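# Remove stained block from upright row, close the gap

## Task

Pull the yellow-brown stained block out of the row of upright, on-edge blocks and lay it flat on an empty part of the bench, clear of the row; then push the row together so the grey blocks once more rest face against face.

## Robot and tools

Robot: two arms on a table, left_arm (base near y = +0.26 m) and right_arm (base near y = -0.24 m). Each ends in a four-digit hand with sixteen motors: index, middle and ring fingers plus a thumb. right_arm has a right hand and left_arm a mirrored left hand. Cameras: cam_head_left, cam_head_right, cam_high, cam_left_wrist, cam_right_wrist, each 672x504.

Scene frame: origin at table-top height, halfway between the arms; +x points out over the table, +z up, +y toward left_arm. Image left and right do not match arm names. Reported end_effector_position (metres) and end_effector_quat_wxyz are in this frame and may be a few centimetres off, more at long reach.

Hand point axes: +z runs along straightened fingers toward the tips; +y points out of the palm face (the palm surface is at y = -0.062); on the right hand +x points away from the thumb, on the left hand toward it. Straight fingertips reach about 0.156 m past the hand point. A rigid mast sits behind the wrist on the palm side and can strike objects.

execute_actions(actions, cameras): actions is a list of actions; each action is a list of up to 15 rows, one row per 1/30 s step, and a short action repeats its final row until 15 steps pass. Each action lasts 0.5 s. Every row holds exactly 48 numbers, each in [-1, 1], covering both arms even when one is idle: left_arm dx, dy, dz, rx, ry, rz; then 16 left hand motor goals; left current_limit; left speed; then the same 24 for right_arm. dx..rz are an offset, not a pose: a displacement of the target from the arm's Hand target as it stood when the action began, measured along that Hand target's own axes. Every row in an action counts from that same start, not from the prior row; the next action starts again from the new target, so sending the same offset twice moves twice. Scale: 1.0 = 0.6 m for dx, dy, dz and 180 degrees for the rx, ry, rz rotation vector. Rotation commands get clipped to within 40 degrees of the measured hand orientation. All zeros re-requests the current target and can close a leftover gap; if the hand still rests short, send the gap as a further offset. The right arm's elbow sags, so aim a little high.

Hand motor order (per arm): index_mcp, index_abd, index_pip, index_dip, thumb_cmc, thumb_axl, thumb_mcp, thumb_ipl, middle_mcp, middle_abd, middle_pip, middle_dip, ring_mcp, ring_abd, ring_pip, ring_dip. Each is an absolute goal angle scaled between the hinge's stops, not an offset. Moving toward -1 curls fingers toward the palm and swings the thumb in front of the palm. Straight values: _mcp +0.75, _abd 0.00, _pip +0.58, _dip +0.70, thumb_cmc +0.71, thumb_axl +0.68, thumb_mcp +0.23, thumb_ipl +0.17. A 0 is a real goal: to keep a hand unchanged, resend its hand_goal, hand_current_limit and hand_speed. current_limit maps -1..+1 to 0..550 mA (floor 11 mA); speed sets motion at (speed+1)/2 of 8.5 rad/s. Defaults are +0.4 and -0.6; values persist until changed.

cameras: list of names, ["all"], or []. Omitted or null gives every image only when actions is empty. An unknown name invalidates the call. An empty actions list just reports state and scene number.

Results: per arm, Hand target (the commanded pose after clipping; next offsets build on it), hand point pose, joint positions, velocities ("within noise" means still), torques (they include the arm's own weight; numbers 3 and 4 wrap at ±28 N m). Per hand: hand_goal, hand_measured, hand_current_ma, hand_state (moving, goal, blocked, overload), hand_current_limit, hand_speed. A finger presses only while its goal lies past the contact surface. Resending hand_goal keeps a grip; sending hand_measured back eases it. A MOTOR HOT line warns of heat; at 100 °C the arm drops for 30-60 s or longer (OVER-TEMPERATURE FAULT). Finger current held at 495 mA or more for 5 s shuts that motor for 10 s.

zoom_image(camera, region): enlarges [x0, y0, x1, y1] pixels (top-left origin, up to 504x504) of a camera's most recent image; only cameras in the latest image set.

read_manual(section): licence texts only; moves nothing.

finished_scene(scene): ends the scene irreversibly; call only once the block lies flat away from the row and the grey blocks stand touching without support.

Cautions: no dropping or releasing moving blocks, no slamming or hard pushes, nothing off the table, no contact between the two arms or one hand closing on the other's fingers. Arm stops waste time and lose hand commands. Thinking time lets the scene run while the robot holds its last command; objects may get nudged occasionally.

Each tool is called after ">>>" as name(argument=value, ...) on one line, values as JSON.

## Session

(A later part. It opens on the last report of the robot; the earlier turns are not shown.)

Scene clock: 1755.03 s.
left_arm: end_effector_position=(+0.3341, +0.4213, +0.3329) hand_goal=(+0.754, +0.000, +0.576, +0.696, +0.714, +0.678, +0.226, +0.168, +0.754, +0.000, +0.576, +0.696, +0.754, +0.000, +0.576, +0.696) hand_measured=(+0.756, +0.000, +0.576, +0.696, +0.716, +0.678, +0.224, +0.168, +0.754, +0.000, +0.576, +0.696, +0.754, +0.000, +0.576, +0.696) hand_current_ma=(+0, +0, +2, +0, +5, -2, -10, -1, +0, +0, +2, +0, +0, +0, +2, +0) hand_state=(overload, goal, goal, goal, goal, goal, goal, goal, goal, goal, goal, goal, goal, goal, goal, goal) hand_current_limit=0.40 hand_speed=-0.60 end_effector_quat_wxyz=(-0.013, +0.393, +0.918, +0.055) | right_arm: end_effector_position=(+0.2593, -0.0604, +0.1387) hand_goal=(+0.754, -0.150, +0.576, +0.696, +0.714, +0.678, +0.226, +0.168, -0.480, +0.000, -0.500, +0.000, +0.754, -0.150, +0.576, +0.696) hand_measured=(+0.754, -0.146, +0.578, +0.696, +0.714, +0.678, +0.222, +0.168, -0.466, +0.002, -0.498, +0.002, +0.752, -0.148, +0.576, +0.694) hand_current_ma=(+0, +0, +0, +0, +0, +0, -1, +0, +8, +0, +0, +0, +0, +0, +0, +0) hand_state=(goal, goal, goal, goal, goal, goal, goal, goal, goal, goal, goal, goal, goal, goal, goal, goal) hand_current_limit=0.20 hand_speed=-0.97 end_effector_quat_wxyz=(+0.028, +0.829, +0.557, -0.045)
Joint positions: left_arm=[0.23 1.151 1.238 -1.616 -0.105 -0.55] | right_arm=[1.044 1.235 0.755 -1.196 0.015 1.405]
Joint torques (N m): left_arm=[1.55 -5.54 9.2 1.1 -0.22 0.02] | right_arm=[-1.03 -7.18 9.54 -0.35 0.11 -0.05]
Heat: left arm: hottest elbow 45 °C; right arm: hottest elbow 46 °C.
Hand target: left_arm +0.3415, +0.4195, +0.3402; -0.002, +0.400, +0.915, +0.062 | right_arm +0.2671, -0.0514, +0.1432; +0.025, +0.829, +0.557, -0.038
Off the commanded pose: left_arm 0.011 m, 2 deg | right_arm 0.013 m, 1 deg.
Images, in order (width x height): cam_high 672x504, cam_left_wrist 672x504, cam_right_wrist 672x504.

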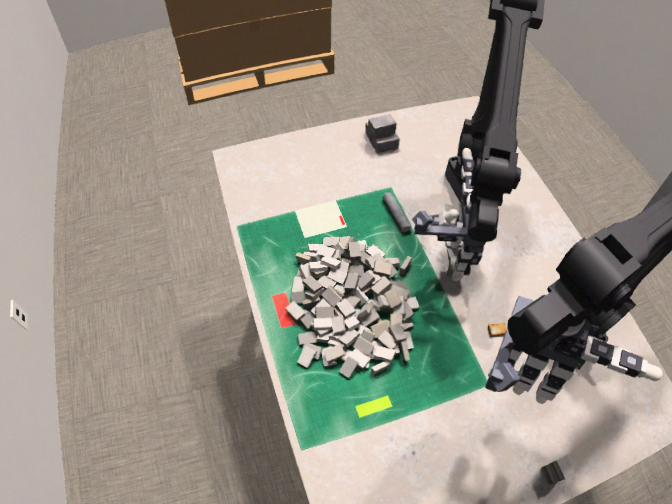

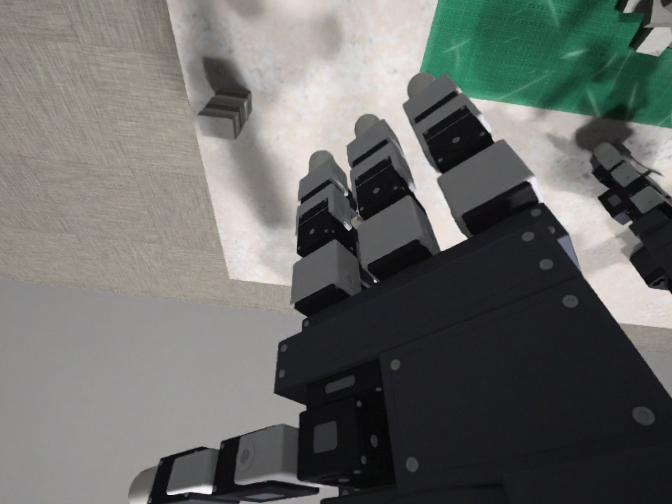

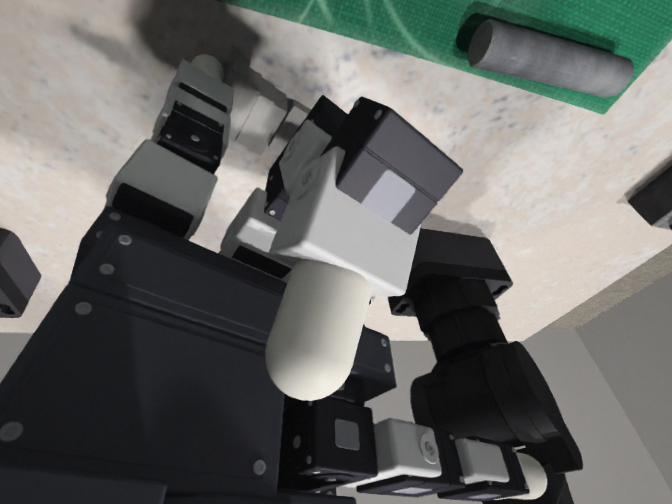

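>>> execute_actions(actions=[[[0,0,0,0,0,0,0.754,0,0.576,0.696,0.714,0.678,0.226,0.168,0.754,0,0.576,0.696,0.754,0,0.576,0.696,0.4,-0.6,0,0,0,0,0,0,0.754,0,0.576,0.696,0.714,0.678,0.226,0.168,-0.48,0,-0.5,0,0.754,-0.25,0.576,0.696,0.2,-0.95]],[[0,0,0,0,0,0,0.754,0,0.576,0.696,0.714,0.678,0.226,0.168,0.754,0,0.576,0.696,0.754,0,0.576,0.696,0.4,-0.6,0,0,0,0,0,0,0.754,0.16,0.576,0.696,0.714,0.678,0.226,0.168,-0.48,0,-0.5,0,0.754,-0.35,0.576,0.696,0.2,-0.93]],[[0,0,0,0,0,0,0.754,0,0.576,0.696,0.714,0.678,0.226,0.168,0.754,0,0.576,0.696,0.754,0,0.576,0.696,0.4,-0.6,-0.0085,-0.004,-0.03,0,0,0,0.754,0.16,0.576,0.696,0.714,0.678,0.226,0.168,-0.48,0,-0.5,0,0.754,-0.35,0.576,0.696,0.2,-0.93]],[[0,0,0,0,0,0,0.754,0,0.576,0.696,0.714,0.678,0.226,0.168,0.754,0,0.576,0.696,0.754,0,0.576,0.696,0.4,-0.6,0,0,-0.04,0,0,0,0.754,0.16,0.576,0.696,0.714,0.678,0.226,0.168,-0.48,0,-0.5,0,0.754,-0.35,0.576,0.696,0.2,-0.93]]], cameras=["cam_left_wrist","cam_right_wrist","cam_high","cam_head_left"])

>>> zoom_image(camera="cam_right_wrist", region=[190, 0, 370, 135])

>>> zoom_image(camera="cam_high", region=[430, 230, 490, 290])

>>> zoom_image(camera="cam_left_wrist", region=[572, 120, 672, 210])

Scene clock: 1777.53 s.
left_arm: end_effector_position=(+0.3341, +0.4213, +0.3329) hand_goal=(+0.754, +0.000, +0.576, +0.696, +0.714, +0.678, +0.226, +0.168, +0.754, +0.000, +0.576, +0.696, +0.754, +0.000, +0.576, +0.696) hand_measured=(+0.756, +0.000, +0.576, +0.696, +0.716, +0.678, +0.224, +0.168, +0.754, +0.000, +0.576, +0.696, +0.754, +0.000, +0.576, +0.696) hand_current_ma=(+0, +0, +2, +0, +5, -2, -10, -1, +0, +0, +2, +0, +0, +0, +2, +0) hand_state=(overload, goal, goal, goal, goal, goal, goal, goal, goal, goal, goal, goal, goal, goal, goal, goal) hand_current_limit=0.40 hand_speed=-0.60 end_effector_quat_wxyz=(-0.013, +0.393, +0.918, +0.055) | right_arm: end_effector_position=(+0.2592, -0.0605, +0.1735) hand_goal=(+0.754, +0.160, +0.576, +0.696, +0.714, +0.678, +0.226, +0.168, -0.480, +0.000, -0.500, +0.000, +0.754, -0.350, +0.576, +0.696) hand_measured=(+0.754, +0.156, +0.578, +0.696, +0.714, +0.678, +0.222, +0.168, -0.466, +0.002, -0.498, +0.002, +0.752, -0.346, +0.576, +0.694) hand_current_ma=(+0, -1, +0, +0, +0, +0, -2, +0, +8, +0, +0, +0, +0, +1, +0, +0) hand_state=(goal, goal, goal, goal, goal, goal, goal, goal, goal, goal, goal, goal, goal, goal, goal, goal) hand_current_limit=0.20 hand_speed=-0.93 end_effector_quat_wxyz=(+0.031, +0.829, +0.557, -0.049)
Joint positions: left_arm=[0.23 1.151 1.238 -1.616 -0.105 -0.55] | right_arm=[1.044 1.196 0.824 -1.313 0.015 1.405]
Joint torques (N m): left_arm=[1.55 -5.54 9.16 1.09 -0.21 0.02] | right_arm=[-0.5 -8.64 10.37 -0.87 0.09 0.02]
Heat: left arm: hottest elbow 45 °C; right arm: hottest elbow 46 °C.
Hand target: left_arm +0.3415, +0.4195, +0.3402; -0.002, +0.400, +0.915, +0.062 | right_arm +0.2644, -0.0518, +0.1854; +0.025, +0.829, +0.557, -0.038
Off the commanded pose: left_arm 0.011 m, 2 deg | right_arm 0.016 m, 1 deg.
Images, in order (width x height): cam_head_left 672x504, cam_high 672x504, cam_left_wrist 672x504, cam_right_wrist 672x504.

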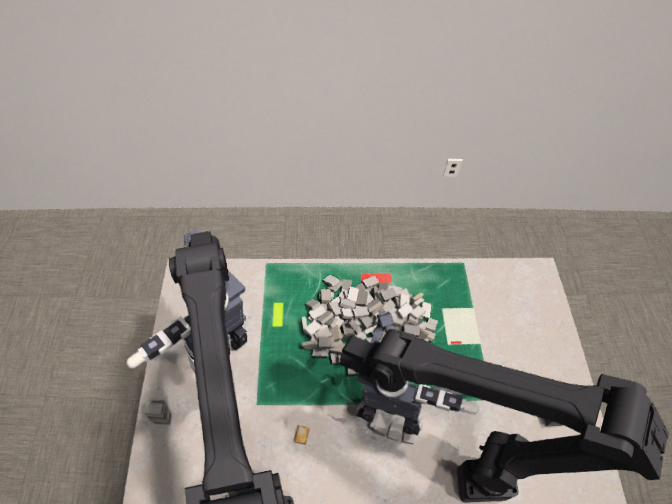

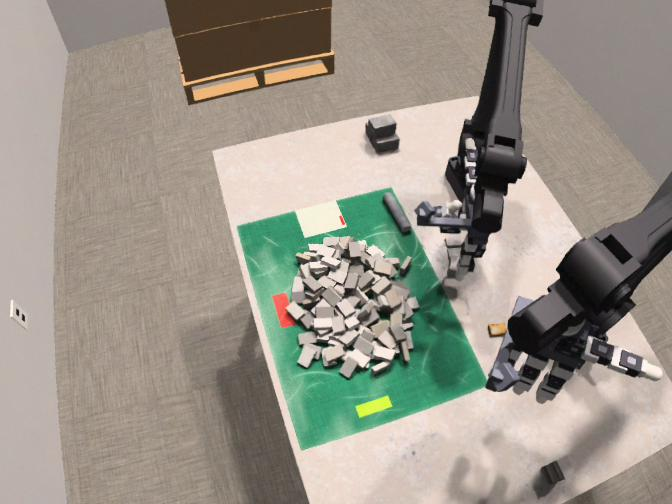

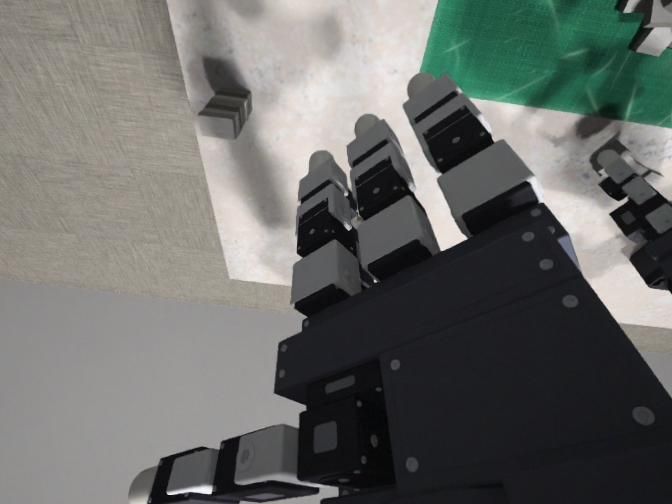

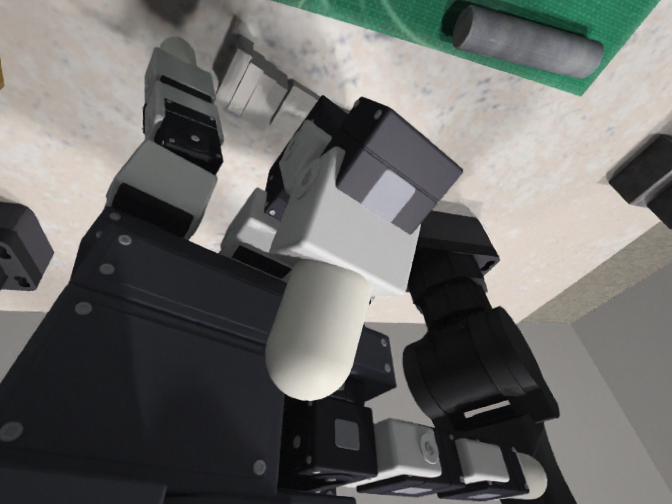

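Scaled by 2.800 from the camera's 672x504 image, which has a finer 960x720 frame.

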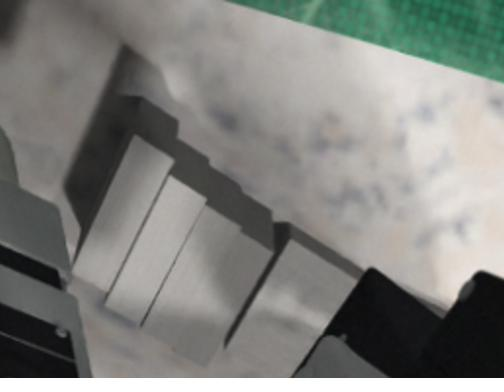

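Scaled by 8.400 from the camera's 672x504 image, which has a finer 960x720 frame.

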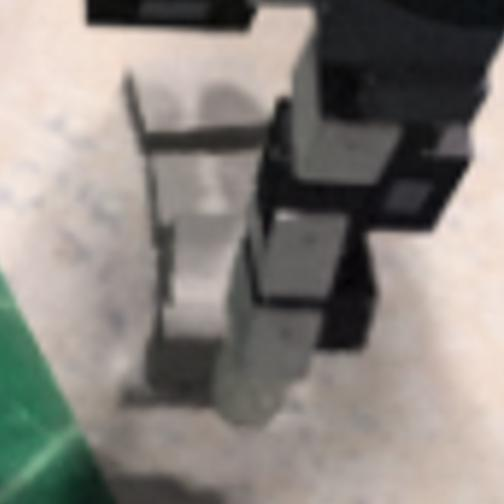

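Scaled by 5.040 from the camera's 672x504 image, which has a finer 960x720 frame.

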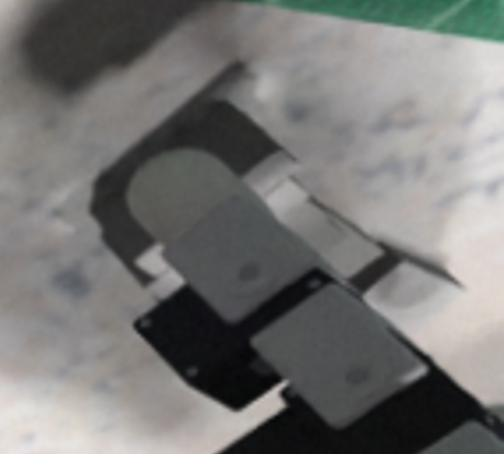

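>>> execute_actions(actions=[[[0,0,0,0,0,0,0.754,0,0.576,0.696,0.714,0.678,0.226,0.168,0.754,0,0.576,0.696,0.754,0,0.576,0.696,0.4,-0.6,-0.01,0,-0.06,0,0,0,0.754,0.16,0.576,0.696,0.714,0.678,0.226,0.168,-0.48,0,-0.5,0,0.754,-0.2,0.576,0.696,0.2,-0.9]],[[0,0,0,0,0,0,0.754,0,0.576,0.696,0.714,0.678,0.226,0.168,0.754,0,0.576,0.696,0.754,0,0.576,0.696,0.4,-0.6,-0.04,0,-0.06,0,0,0,0.754,0.16,0.576,0.696,0.714,0.678,0.226,0.168,-0.48,0,-0.5,0,0.754,-0.2,0.576,0.696,0.2,-0.9]],[[0,0,0,0,0,0,0.754,0,0.576,0.696,0.714,0.678,0.226,0.168,0.754,0,0.576,0.696,0.754,0,0.576,0.696,0.4,-0.6,-0.08,0,-0.03,0,0,0,0.754,0.16,0.576,0.696,0.714,0.678,0.226,0.168,-0.48,0,-0.5,0,0.754,-0.2,0.576,0.696,0.2,-0.9]]], cameras=["all"])

>>> zoom_image(camera="cam_head_left", region=[345, 400, 425, 460])

>>> zoom_image(camera="cam_high", region=[430, 230, 490, 290])

>>> zoom_image(camera="cam_left_wrist", region=[572, 120, 672, 210])

>>> zoom_image(camera="cam_right_wrist", region=[180, 0, 360, 135])

Scene clock: 1791.00 s.
left_arm: end_effector_position=(+0.3341, +0.4213, +0.3329) hand_goal=(+0.754, +0.000, +0.576, +0.696, +0.714, +0.678, +0.226, +0.168, +0.754, +0.000, +0.576, +0.696, +0.754, +0.000, +0.576, +0.696) hand_measured=(+0.756, +0.000, +0.576, +0.696, +0.716, +0.678, +0.224, +0.168, +0.754, +0.000, +0.576, +0.696, +0.754, +0.000, +0.576, +0.696) hand_current_ma=(+0, +0, +2, +0, +5, -2, -10, -1, +0, +0, +2, +0, +0, +0, +2, +0) hand_state=(overload, goal, goal, goal, goal, goal, goal, goal, goal, goal, goal, goal, goal, goal, goal, goal) hand_current_limit=0.40 hand_speed=-0.60 end_effector_quat_wxyz=(-0.013, +0.393, +0.918, +0.055) | right_arm: end_effector_position=(+0.2356, -0.1180, +0.2791) hand_goal=(+0.754, +0.160, +0.576, +0.696, +0.714, +0.678, +0.226, +0.168, -0.480, +0.000, -0.500, +0.000, +0.754, -0.200, +0.576, +0.696) hand_measured=(+0.754, +0.156, +0.578, +0.696, +0.714, +0.678, +0.220, +0.168, -0.466, +0.002, -0.498, +0.002, +0.752, -0.202, +0.576, +0.694) hand_current_ma=(+0, -1, +0, +0, +0, +0, -2, +0, +8, +0, +0, +0, +0, +0, +0, +0) hand_state=(goal, goal, goal, goal, goal, goal, goal, goal, goal, goal, goal, goal, goal, goal, goal, goal) hand_current_limit=0.20 hand_speed=-0.90 end_effector_quat_wxyz=(+0.024, +0.831, +0.555, -0.035)
Joint positions: left_arm=[0.23 1.151 1.238 -1.616 -0.105 -0.55] | right_arm=[0.999 0.936 0.935 -1.652 0.019 1.364]
Joint torques (N m): left_arm=[1.55 -5.66 9.21 1.07 -0.21 0.01] | right_arm=[-0.85 -3.84 9.73 -0.62 0.12 -0.1]
Heat: left arm: hottest elbow 45 °C; right arm: hottest elbow 46 °C.
Hand target: left_arm +0.3415, +0.4195, +0.3402; -0.002, +0.400, +0.915, +0.062 | right_arm +0.2383, -0.1161, +0.2822; +0.025, +0.829, +0.557, -0.038
Off the commanded pose: left_arm 0.011 m, 2 deg | right_arm 0.005 m, 1 deg.

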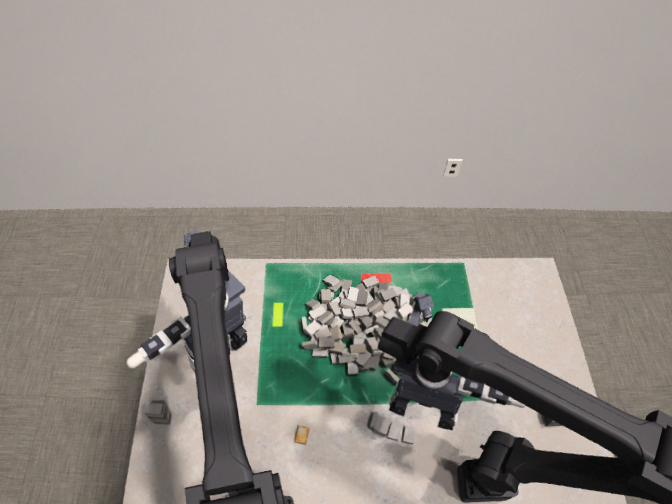

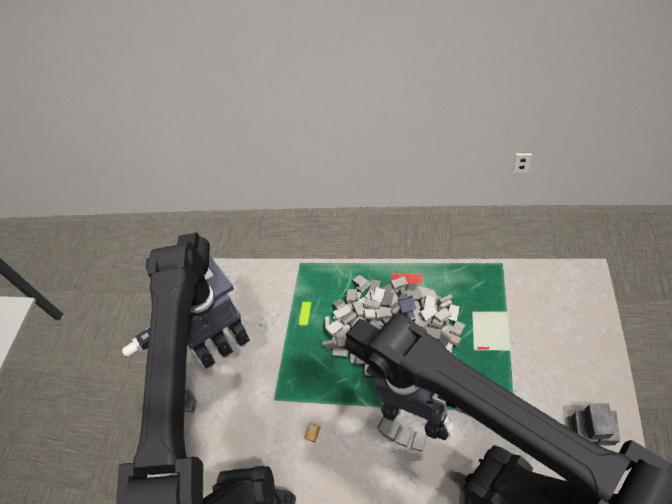

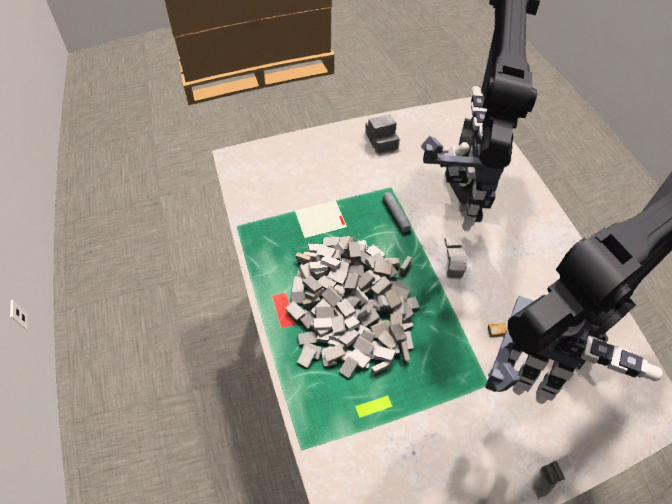

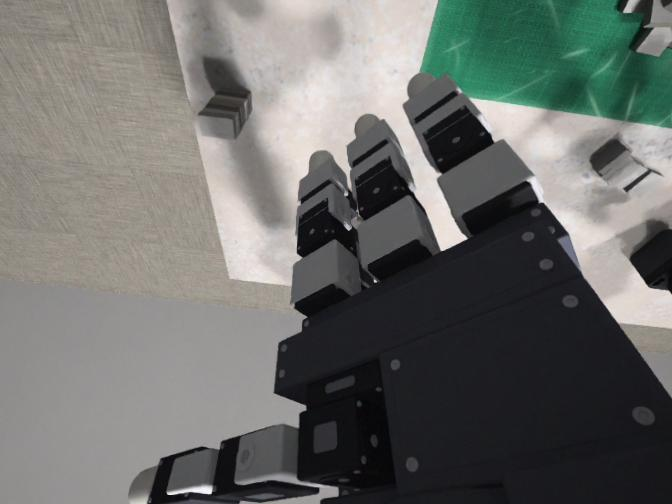

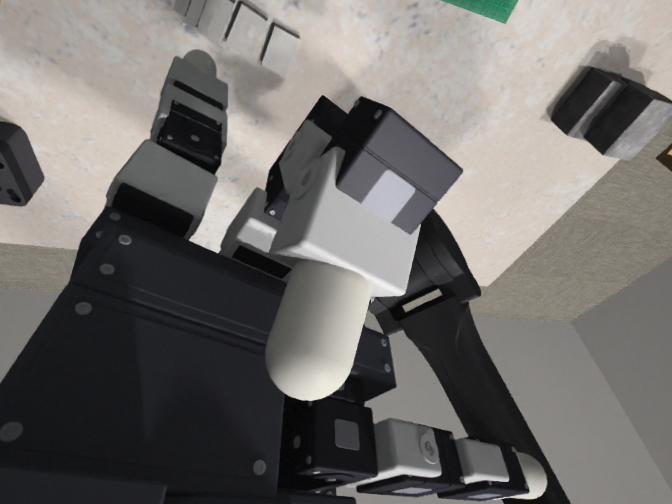

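Scaled by 6.300 from the camera's 672x504 image, which has a finer 960x720 frame.

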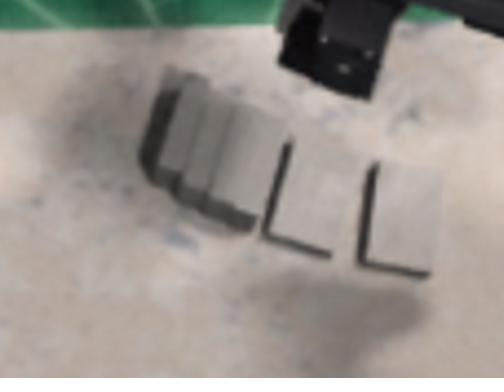

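Scaled by 8.400 from the camera's 672x504 image, which has a finer 960x720 frame.

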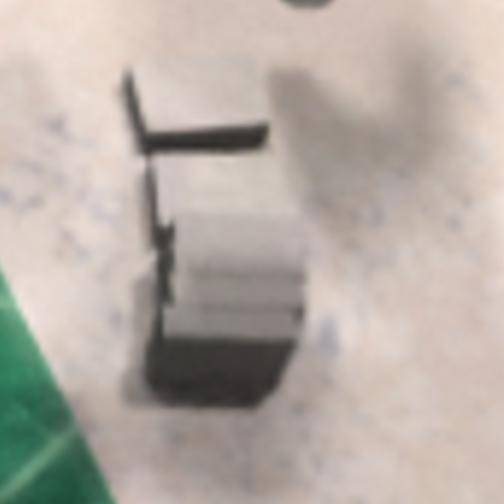

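Scaled by 5.040 from the camera's 672x504 image, which has a finer 960x720 frame.

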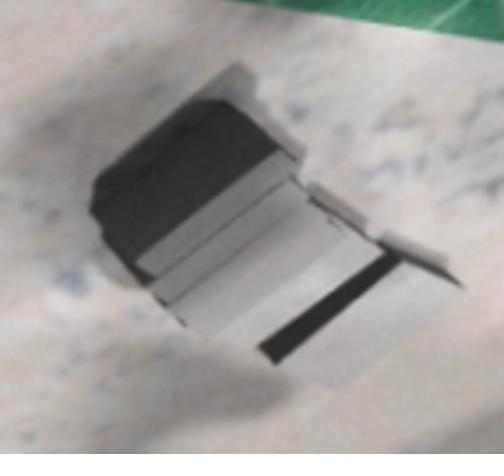

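Scaled by 2.800 from the camera's 672x504 image, which has a finer 960x720 frame.

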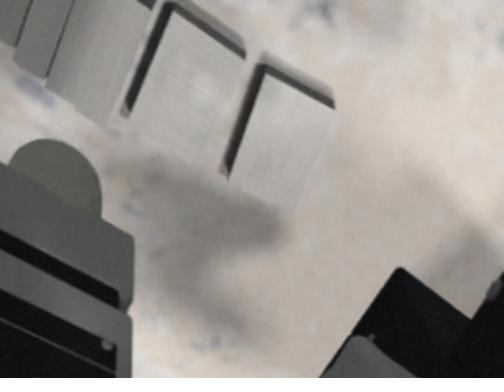

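>>> execute_actions(actions=[[[0,0,0,0,0,0,0.754,0,0.576,0.696,0.714,0.678,0.226,0.168,0.754,0,0.576,0.696,0.754,0,0.576,0.696,0.4,-0.6,0.0288,-0.0133,0.004,-0.02017,0.0205,-0.101,-0.48,0,-0.5,0,0.714,0.678,0.226,0.168,0.754,0.18,0.576,0.696,0.754,-0.18,0.576,0.696,0.3,-0.7]],[[0,0,0,0,0,0,0.754,0,0.576,0.696,0.714,0.678,0.226,0.168,0.754,0,0.576,0.696,0.754,0,0.576,0.696,0.4,-0.6,0.0313,-0.0042,0.0055,-0.02017,0.0205,-0.101,-0.48,0,-0.5,0,0.714,0.678,0.226,0.168,0.754,0.18,0.576,0.696,0.754,-0.18,0.576,0.696,0.3,-0.7]],[[0,0,0,0,0,0,0.754,0,0.576,0.696,0.714,0.678,0.226,0.168,0.754,0,0.576,0.696,0.754,0,0.576,0.696,0.4,-0.6,0.0307,0.0055,0.0077,-0.02017,0.0205,-0.101,-0.48,0,-0.5,0,0.714,0.678,0.226,0.168,0.754,0.18,0.576,0.696,0.754,-0.18,0.576,0.696,0.3,-0.7]],[[0,0,0,0,0,0,0.754,0,0.576,0.696,0.714,0.678,0.226,0.168,0.754,0,0.576,0.696,0.754,0,0.576,0.696,0.4,-0.6,0.0268,0.0142,0.01,-0.02017,0.0205,-0.101,-0.48,0,-0.5,0,0.714,0.678,0.226,0.168,0.754,0.18,0.576,0.696,0.754,-0.18,0.576,0.696,0.3,-0.7]],[[0,0,0,0,0,0,0.754,0,0.576,0.696,0.714,0.678,0.226,0.168,0.754,0,0.576,0.696,0.754,0,0.576,0.696,0.4,-0.6,0.0205,0.0208,0.0127,-0.02017,0.0205,-0.101,-0.48,0,-0.5,0,0.714,0.678,0.226,0.168,0.754,0.18,0.576,0.696,0.754,-0.18,0.576,0.696,0.3,-0.7]]], cameras=["cam_head_left","cam_right_wrist","cam_high"])

>>> zoom_image(camera="cam_right_wrist", region=[200, 0, 380, 135])

>>> zoom_image(camera="cam_head_left", region=[345, 400, 425, 460])

Scene clock: 1915.47 s.
left_arm: end_effector_position=(+0.3341, +0.4213, +0.3329) hand_goal=(+0.754, +0.000, +0.576, +0.696, +0.714, +0.678, +0.226, +0.168, +0.754, +0.000, +0.576, +0.696, +0.754, +0.000, +0.576, +0.696) hand_measured=(+0.756, +0.000, +0.576, +0.696, +0.716, +0.678, +0.224, +0.168, +0.754, +0.000, +0.576, +0.696, +0.754, +0.000, +0.576, +0.696) hand_current_ma=(+0, +0, +2, +0, +5, -2, -10, -1, +0, +0, +2, +0, +0, +0, +2, +0) hand_state=(overload, goal, goal, goal, goal, goal, goal, goal, goal, goal, goal, goal, goal, goal, goal, goal) hand_current_limit=0.40 hand_speed=-0.60 end_effector_quat_wxyz=(-0.013, +0.393, +0.918, +0.055) | right_arm: end_effector_position=(+0.2292, -0.0241, +0.2617) hand_goal=(-0.480, +0.000, -0.500, +0.000, +0.714, +0.678, +0.226, +0.168, +0.754, +0.180, +0.576, +0.696, +0.754, -0.180, +0.576, +0.696) hand_measured=(-0.464, +0.002, -0.498, +0.002, +0.716, +0.678, +0.220, +0.168, +0.756, +0.178, +0.574, +0.694, +0.756, -0.182, +0.576, +0.694) hand_current_ma=(+9, +0, +0, +0, +0, +0, -2, +0, +0, +0, +0, +0, +0, +0, +0, +0) hand_state=(goal, goal, goal, goal, goal, goal, goal, goal, goal, goal, goal, goal, goal, goal, goal, goal) hand_current_limit=0.30 hand_speed=-0.70 end_effector_quat_wxyz=(+0.025, +0.173, +0.973, +0.151)
Joint positions: left_arm=[0.23 1.151 1.238 -1.616 -0.105 -0.55] | right_arm=[0.709 0.621 0.669 -1.354 -0.158 -0.517]
Joint torques (N m): left_arm=[1.67 -5.66 9.2 1.07 -0.21 0.02] | right_arm=[-1.2 -0.73 9.55 0.95 -0.29 -0.12]
Heat: left arm: hottest elbow 45 °C; right arm: hottest elbow 47 °C.
Hand target: left_arm +0.3415, +0.4195, +0.3402; -0.002, +0.400, +0.915, +0.062 | right_arm +0.2333, -0.0224, +0.2620; +0.027, +0.171, +0.973, +0.154
Off the commanded pose: left_arm 0.011 m, 2 deg | right_arm 0.004 m, 0 deg.
Images, in order (width x height): cam_head_left 672x504, cam_high 672x504, cam_right_wrist 672x504.

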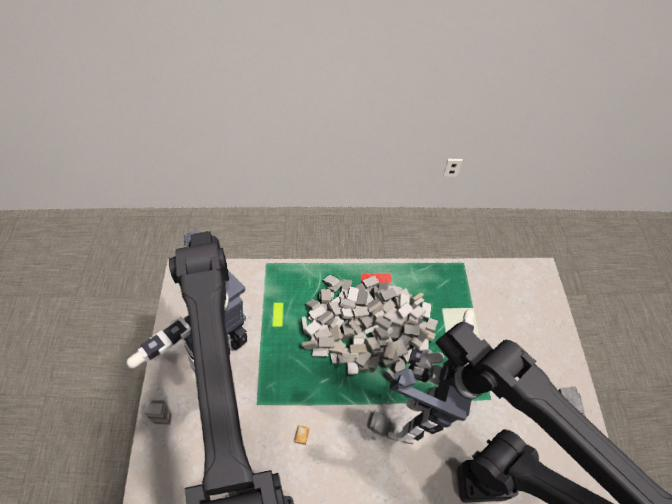

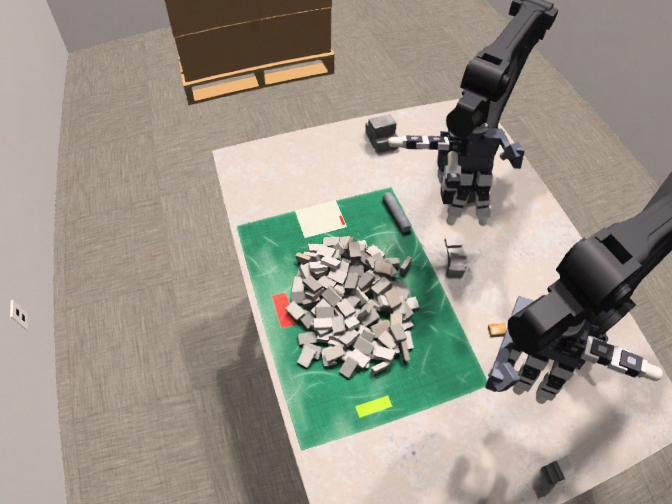

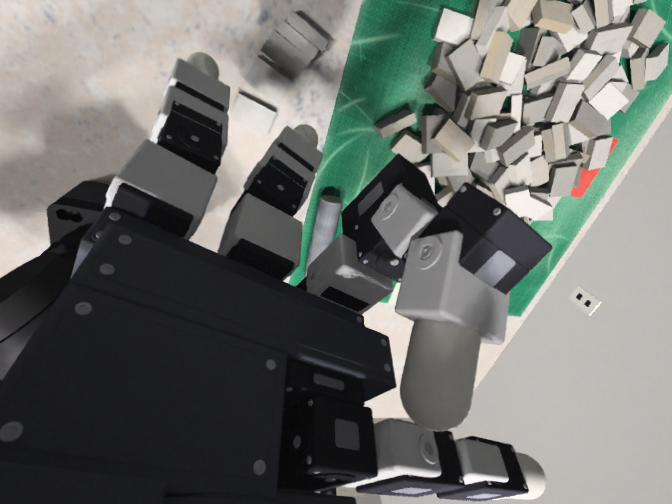

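Scaled by 2.800 from the camera's 672x504 image, which has a finer 960x720 frame.

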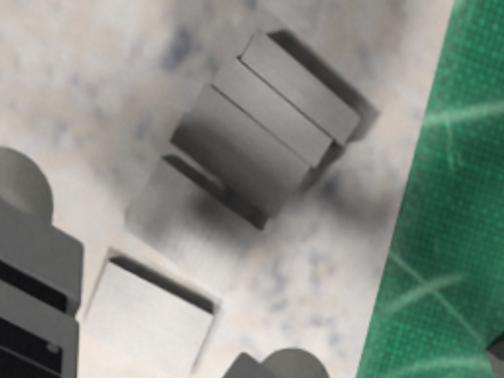

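Scaled by 6.300 from the camera's 672x504 image, which has a finer 960x720 frame.

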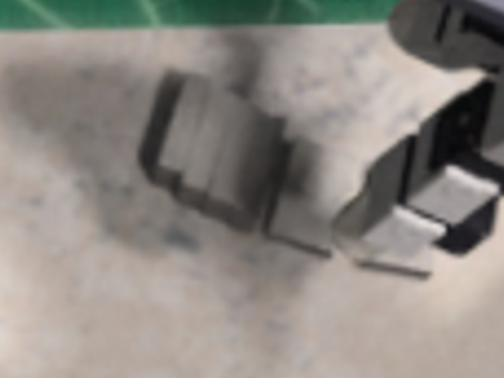

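>>> execute_actions(actions=[[[0,0,0,0,0,0,0.754,0,0.576,0.696,0.714,0.678,0.226,0.168,0.754,0,0.576,0.696,0.754,0,0.576,0.696,0.4,-0.6,0.0013,-0.0114,0.0471,0,0.0049,-0.015,-0.48,0,-0.5,0,0.714,0.678,0.226,0.168,0.754,0.18,0.576,0.696,0.754,-0.18,0.576,0.696,0.3,-0.7]],[[0,0,0,0,0,0,0.754,0,0.576,0.696,0.714,0.678,0.226,0.168,0.754,0,0.576,0.696,0.754,0,0.576,0.696,0.4,-0.6,0.0013,-0.0114,0.0471,0,0.0049,-0.015,-0.48,0,-0.5,0,0.714,0.678,0.226,0.168,0.754,0.18,0.576,0.696,0.754,-0.18,0.576,0.696,0.3,-0.7]],[[0,0,0,0,0,0,0.754,0,0.576,0.696,0.714,0.678,0.226,0.168,0.754,0,0.576,0.696,0.754,0,0.576,0.696,0.4,-0.6,0.0013,-0.0114,0.0471,0,0,0,-0.48,0,-0.5,0,0.714,0.678,0.226,0.168,0.754,0.18,0.576,0.696,0.754,-0.18,0.576,0.696,0.3,-0.7]]], cameras=["cam_head_left","cam_right_wrist","cam_high"])

>>> zoom_image(camera="cam_right_wrist", region=[170, 20, 350, 155])

>>> zoom_image(camera="cam_high", region=[430, 210, 500, 280])

Scene clock: 2049.27 s.
left_arm: end_effector_position=(+0.3341, +0.4213, +0.3329) hand_goal=(+0.754, +0.000, +0.576, +0.696, +0.714, +0.678, +0.226, +0.168, +0.754, +0.000, +0.576, +0.696, +0.754, +0.000, +0.576, +0.696) hand_measured=(+0.756, +0.000, +0.576, +0.696, +0.716, +0.678, +0.224, +0.168, +0.754, +0.000, +0.576, +0.696, +0.754, +0.000, +0.576, +0.696) hand_current_ma=(+0, +0, +2, +0, +5, -2, -10, -1, +0, +0, +2, +0, +0, +0, +2, +0) hand_state=(overload, goal, goal, goal, goal, goal, goal, goal, goal, goal, goal, goal, goal, goal, goal, goal) hand_current_limit=0.40 hand_speed=-0.60 end_effector_quat_wxyz=(-0.013, +0.393, +0.918, +0.055) | right_arm: end_effector_position=(+0.2311, -0.0185, +0.1736) hand_goal=(-0.480, +0.000, -0.500, +0.000, +0.714, +0.678, +0.226, +0.168, +0.754, +0.180, +0.576, +0.696, +0.754, -0.180, +0.576, +0.696) hand_measured=(-0.468, +0.002, -0.498, +0.002, +0.718, +0.678, +0.220, +0.168, +0.756, +0.178, +0.576, +0.694, +0.756, -0.182, +0.576, +0.694) hand_current_ma=(+7, +0, +0, +0, +1, +0, -2, +0, +0, +0, +0, +0, +0, +0, +0, +0) hand_state=(goal, goal, goal, goal, goal, goal, goal, goal, goal, goal, goal, goal, goal, goal, goal, goal) hand_current_limit=0.30 hand_speed=-0.70 end_effector_quat_wxyz=(+0.016, +0.126, +0.980, +0.151)
Joint positions: left_arm=[0.23 1.151 1.238 -1.616 -0.105 -0.55] | right_arm=[0.654 0.704 0.466 -1.098 -0.198 -0.665]
Joint torques (N m): left_arm=[1.49 -5.54 9.21 1.1 -0.22 0.01] | right_arm=[-0.03 -1.44 9.26 0.91 -0.24 -0.03]
Heat: left arm: hottest elbow 45 °C; right arm: hottest elbow 45 °C.
Hand target: left_arm +0.3415, +0.4195, +0.3402; -0.002, +0.400, +0.915, +0.062 | right_arm +0.2331, -0.0153, +0.1752; +0.019, +0.123, +0.980, +0.155
Off the commanded pose: left_arm 0.011 m, 2 deg | right_arm 0.004 m, 1 deg.
Images, in order (width x height): cam_head_left 672x504, cam_high 672x504, cam_right_wrist 672x504.

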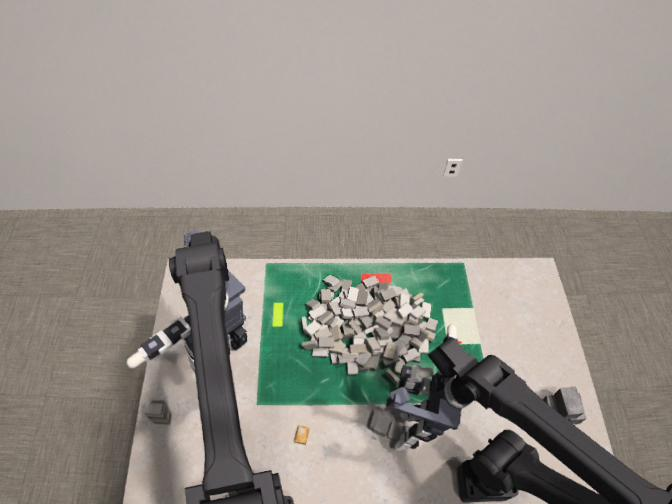

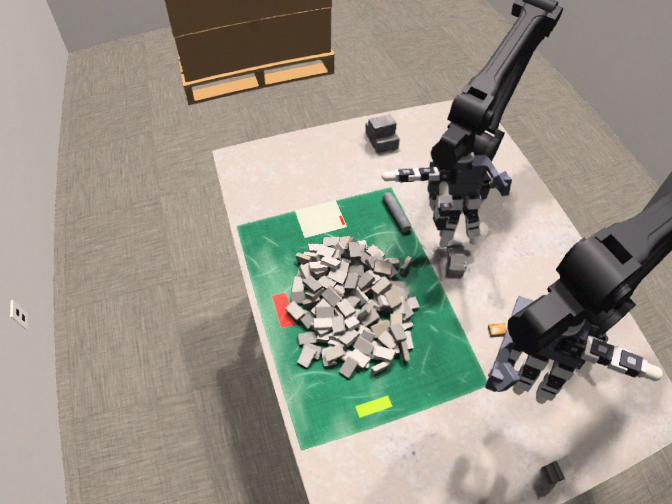

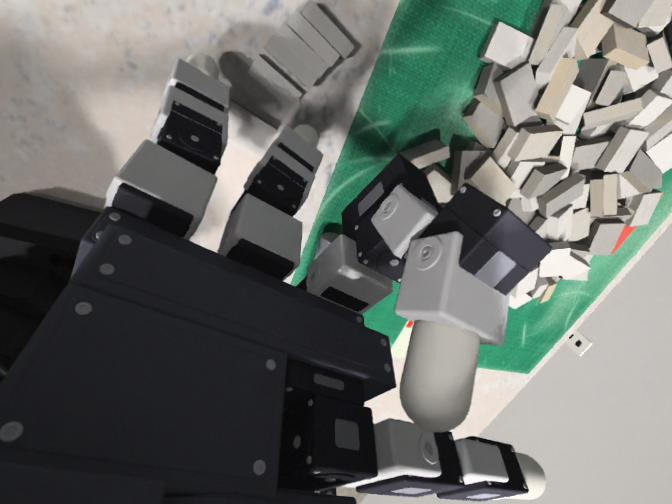

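Scaled by 2.800 from the camera's 672x504 image, which has a finer 960x720 frame.

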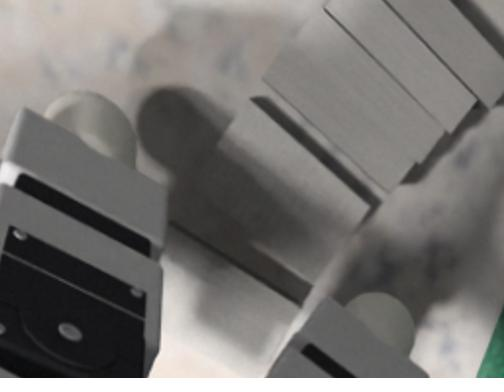

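Scaled by 7.200 from the camera's 672x504 image, which has a finer 960x720 frame.

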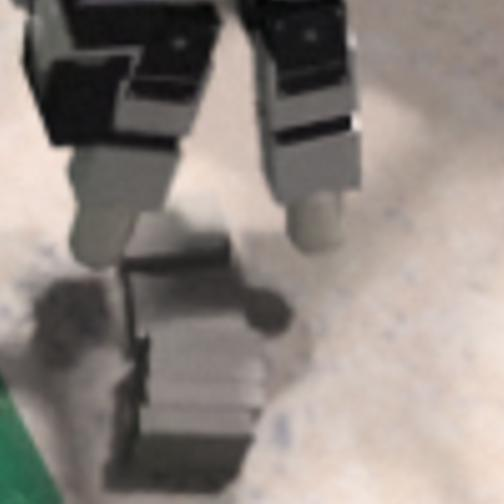

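>>> execute_actions(actions=[[[0,0,0,0,0,0,0.754,0,0.576,0.696,0.714,0.678,0.226,0.168,0.754,0,0.576,0.696,0.754,0,0.576,0.696,0.4,-0.6,-0.005,0.0127,0.0042,0,0,0,-0.48,0,-0.5,0,0.714,0.678,0.226,0.168,0.754,0.18,0.576,0.696,0.754,-0.18,0.576,0.696,0.3,-0.7]],[[0,0,0,0,0,0,0.754,0,0.576,0.696,0.714,0.678,0.226,0.168,0.754,0,0.576,0.696,0.754,0,0.576,0.696,0.4,-0.6,0,-0.0103,0.0317,0,0,0,-0.48,0,-0.5,0,0.714,0.678,0.226,0.168,0.754,0.18,0.576,0.696,0.754,-0.18,0.576,0.696,0.3,-0.7]]], cameras=["cam_right_wrist","cam_high"])

>>> zoom_image(camera="cam_right_wrist", region=[170, 20, 350, 155])

>>> zoom_image(camera="cam_high", region=[430, 210, 500, 280])

Scene clock: 2068.60 s.
left_arm: end_effector_position=(+0.3341, +0.4213, +0.3329) hand_goal=(+0.754, +0.000, +0.576, +0.696, +0.714, +0.678, +0.226, +0.168, +0.754, +0.000, +0.576, +0.696, +0.754, +0.000, +0.576, +0.696) hand_measured=(+0.756, +0.000, +0.576, +0.696, +0.716, +0.678, +0.224, +0.168, +0.754, +0.000, +0.576, +0.696, +0.754, +0.000, +0.576, +0.696) hand_current_ma=(+0, +0, +2, +0, +5, -2, -10, -1, +0, +0, +2, +0, +0, +0, +2, +0) hand_state=(overload, goal, goal, goal, goal, goal, goal, goal, goal, goal, goal, goal, goal, goal, goal, goal) hand_current_limit=0.40 hand_speed=-0.60 end_effector_quat_wxyz=(-0.013, +0.393, +0.918, +0.055) | right_arm: end_effector_position=(+0.2375, -0.0103, +0.1577) hand_goal=(-0.480, +0.000, -0.500, +0.000, +0.714, +0.678, +0.226, +0.168, +0.754, +0.180, +0.576, +0.696, +0.754, -0.180, +0.576, +0.696) hand_measured=(-0.468, +0.002, -0.498, +0.002, +0.718, +0.678, +0.220, +0.168, +0.756, +0.178, +0.576, +0.694, +0.756, -0.182, +0.576, +0.694) hand_current_ma=(+7, +0, +0, +0, +1, +0, -2, +0, +0, +0, +0, +0, +1, +0, +0, +0) hand_state=(goal, goal, goal, goal, goal, goal, goal, goal, goal, goal, goal, goal, goal, goal, goal, goal) hand_current_limit=0.30 hand_speed=-0.70 end_effector_quat_wxyz=(+0.019, +0.122, +0.980, +0.155)
Joint positions: left_arm=[0.23 1.151 1.238 -1.616 -0.105 -0.55] | right_arm=[0.665 0.76 0.438 -1.003 -0.197 -0.661]
Joint torques (N m): left_arm=[1.49 -5.6 9.2 1.07 -0.21 0.03] | right_arm=[0.09 -1.79 8.54 0.9 -0.12 0.1]
Heat: left arm: hottest elbow 45 °C; right arm: hottest elbow 45 °C.
Hand target: left_arm +0.3415, +0.4195, +0.3402; -0.002, +0.400, +0.915, +0.062 | right_arm +0.2379, -0.0083, +0.1551; +0.019, +0.123, +0.980, +0.155
Off the commanded pose: left_arm 0.011 m, 2 deg | right_arm 0.003 m, 0 deg.
Images, in order (width x height): cam_high 672x504, cam_right_wrist 672x504.

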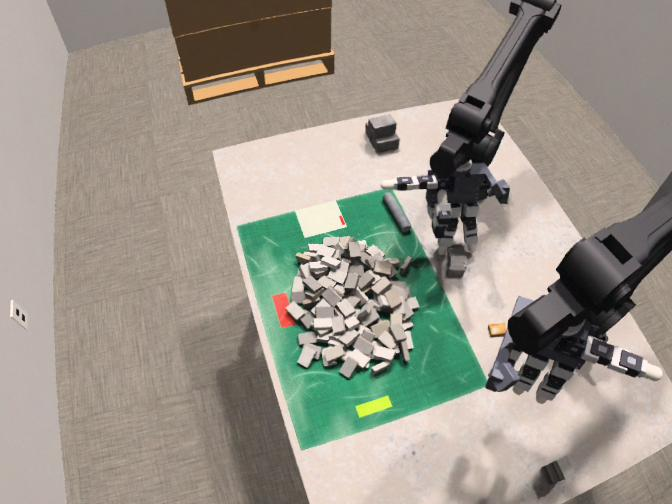

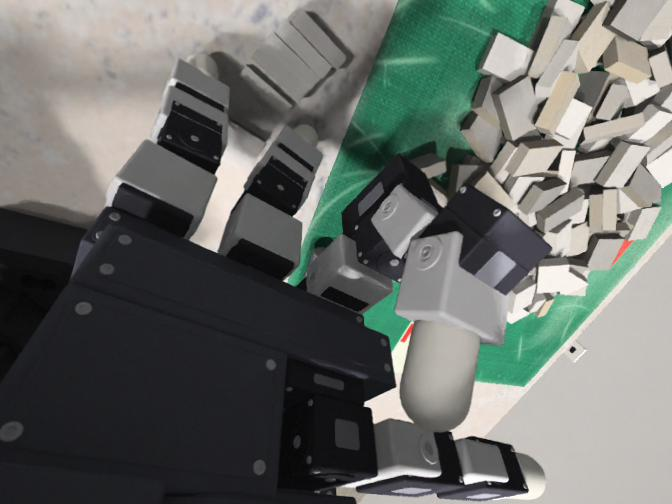

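Scaled by 2.800 from the camera's 672x504 image, which has a finer 960x720 frame.

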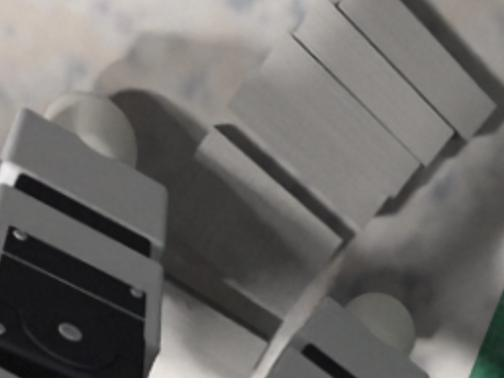

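Scaled by 7.200 from the camera's 672x504 image, which has a finer 960x720 frame.

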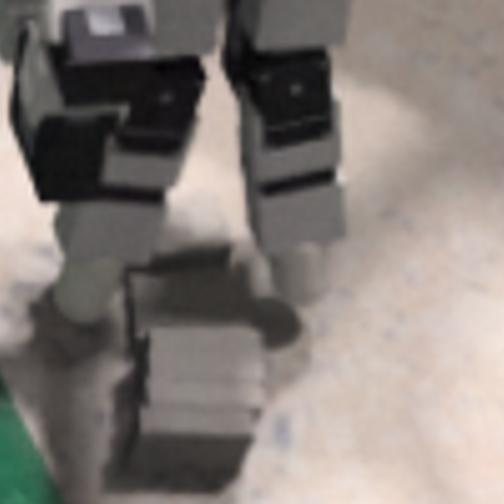

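>>> execute_actions(actions=[[[0,0,0,0,0,0,0.754,0,0.576,0.696,0.714,0.678,0.226,0.168,0.754,0,0.576,0.696,0.754,0,0.576,0.696,0.4,-0.6,0,-0.0117,0.0147,0,0,0,-0.48,0,-0.5,0,0.714,0.678,0.226,0.168,0.754,0.18,0.576,0.696,0.754,-0.18,0.576,0.696,0.3,-0.7]]], cameras=["cam_right_wrist","cam_high"])

>>> zoom_image(camera="cam_right_wrist", region=[170, 20, 350, 155])

>>> zoom_image(camera="cam_high", region=[430, 220, 490, 280])

Scene clock: 2103.57 s.
left_arm: end_effector_position=(+0.3341, +0.4213, +0.3329) hand_goal=(+0.754, +0.000, +0.576, +0.696, +0.714, +0.678, +0.226, +0.168, +0.754, +0.000, +0.576, +0.696, +0.754, +0.000, +0.576, +0.696) hand_measured=(+0.756, +0.000, +0.576, +0.696, +0.716, +0.678, +0.224, +0.168, +0.754, +0.000, +0.576, +0.696, +0.754, +0.000, +0.576, +0.696) hand_current_ma=(+0, +0, +2, +0, +5, -2, -10, -1, +0, +0, +2, +0, +0, +0, +2, +0) hand_state=(overload, goal, goal, goal, goal, goal, goal, goal, goal, goal, goal, goal, goal, goal, goal, goal) hand_current_limit=0.40 hand_speed=-0.60 end_effector_quat_wxyz=(-0.013, +0.393, +0.918, +0.055) | right_arm: end_effector_position=(+0.2350, -0.0121, +0.1481) hand_goal=(-0.480, +0.000, -0.500, +0.000, +0.714, +0.678, +0.226, +0.168, +0.754, +0.180, +0.576, +0.696, +0.754, -0.180, +0.576, +0.696) hand_measured=(-0.468, +0.002, -0.498, +0.002, +0.718, +0.678, +0.220, +0.168, +0.756, +0.178, +0.576, +0.694, +0.756, -0.182, +0.576, +0.694) hand_current_ma=(+7, +0, +0, +0, +1, +0, -2, +0, +0, +0, +0, +0, +1, +0, +0, +0) hand_state=(goal, goal, goal, goal, goal, goal, goal, goal, goal, goal, goal, goal, goal, goal, goal, goal) hand_current_limit=0.30 hand_speed=-0.70 end_effector_quat_wxyz=(+0.019, +0.122, +0.980, +0.155)
Joint positions: left_arm=[0.23 1.151 1.238 -1.616 -0.105 -0.55] | right_arm=[0.665 0.76 0.412 -0.975 -0.197 -0.661]
Joint torques (N m): left_arm=[1.55 -5.54 9.18 1.1 -0.21 0.02] | right_arm=[-0.73 -1.32 8.39 0.99 -0.24 -0.07]
Heat: left arm: hottest elbow 45 °C; right arm: hottest elbow 44 °C.
Hand target: left_arm +0.3415, +0.4195, +0.3402; -0.002, +0.400, +0.915, +0.062 | right_arm +0.2370, -0.0122, +0.1444; +0.019, +0.123, +0.980, +0.155
Off the commanded pose: left_arm 0.011 m, 2 deg | right_arm 0.004 m, 0 deg.
Images, in order (width x height): cam_high 672x504, cam_right_wrist 672x504.

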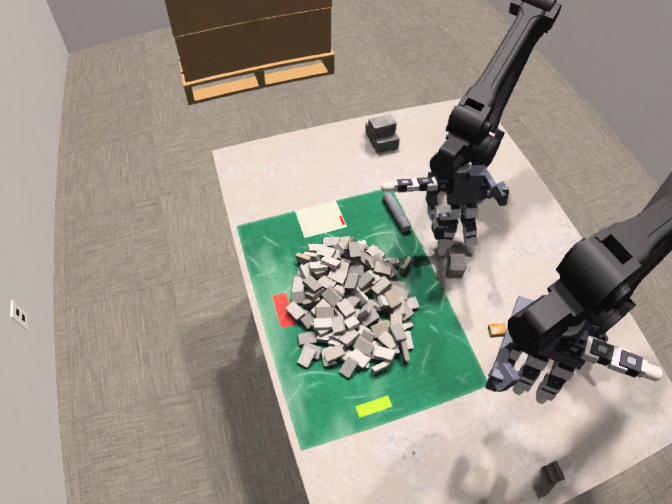

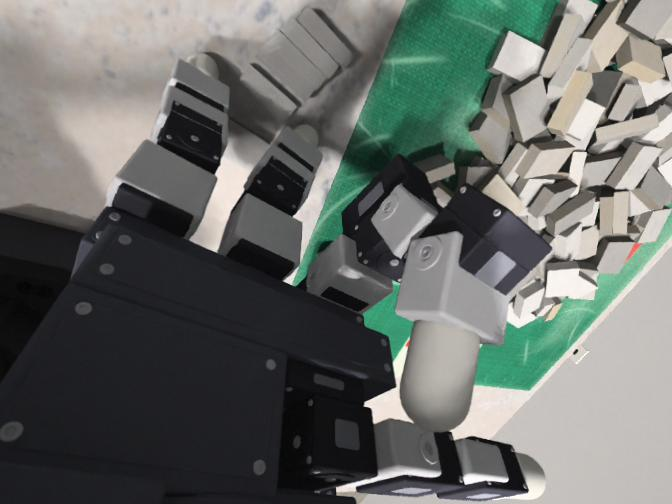

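Scaled by 2.800 from the camera's 672x504 image, which has a finer 960x720 frame.

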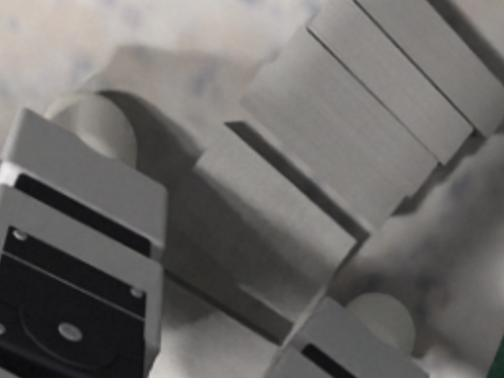

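Scaled by 8.400 from the camera's 672x504 image, which has a finer 960x720 frame.

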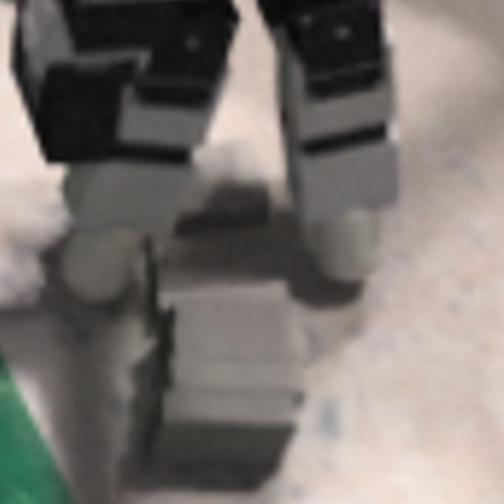

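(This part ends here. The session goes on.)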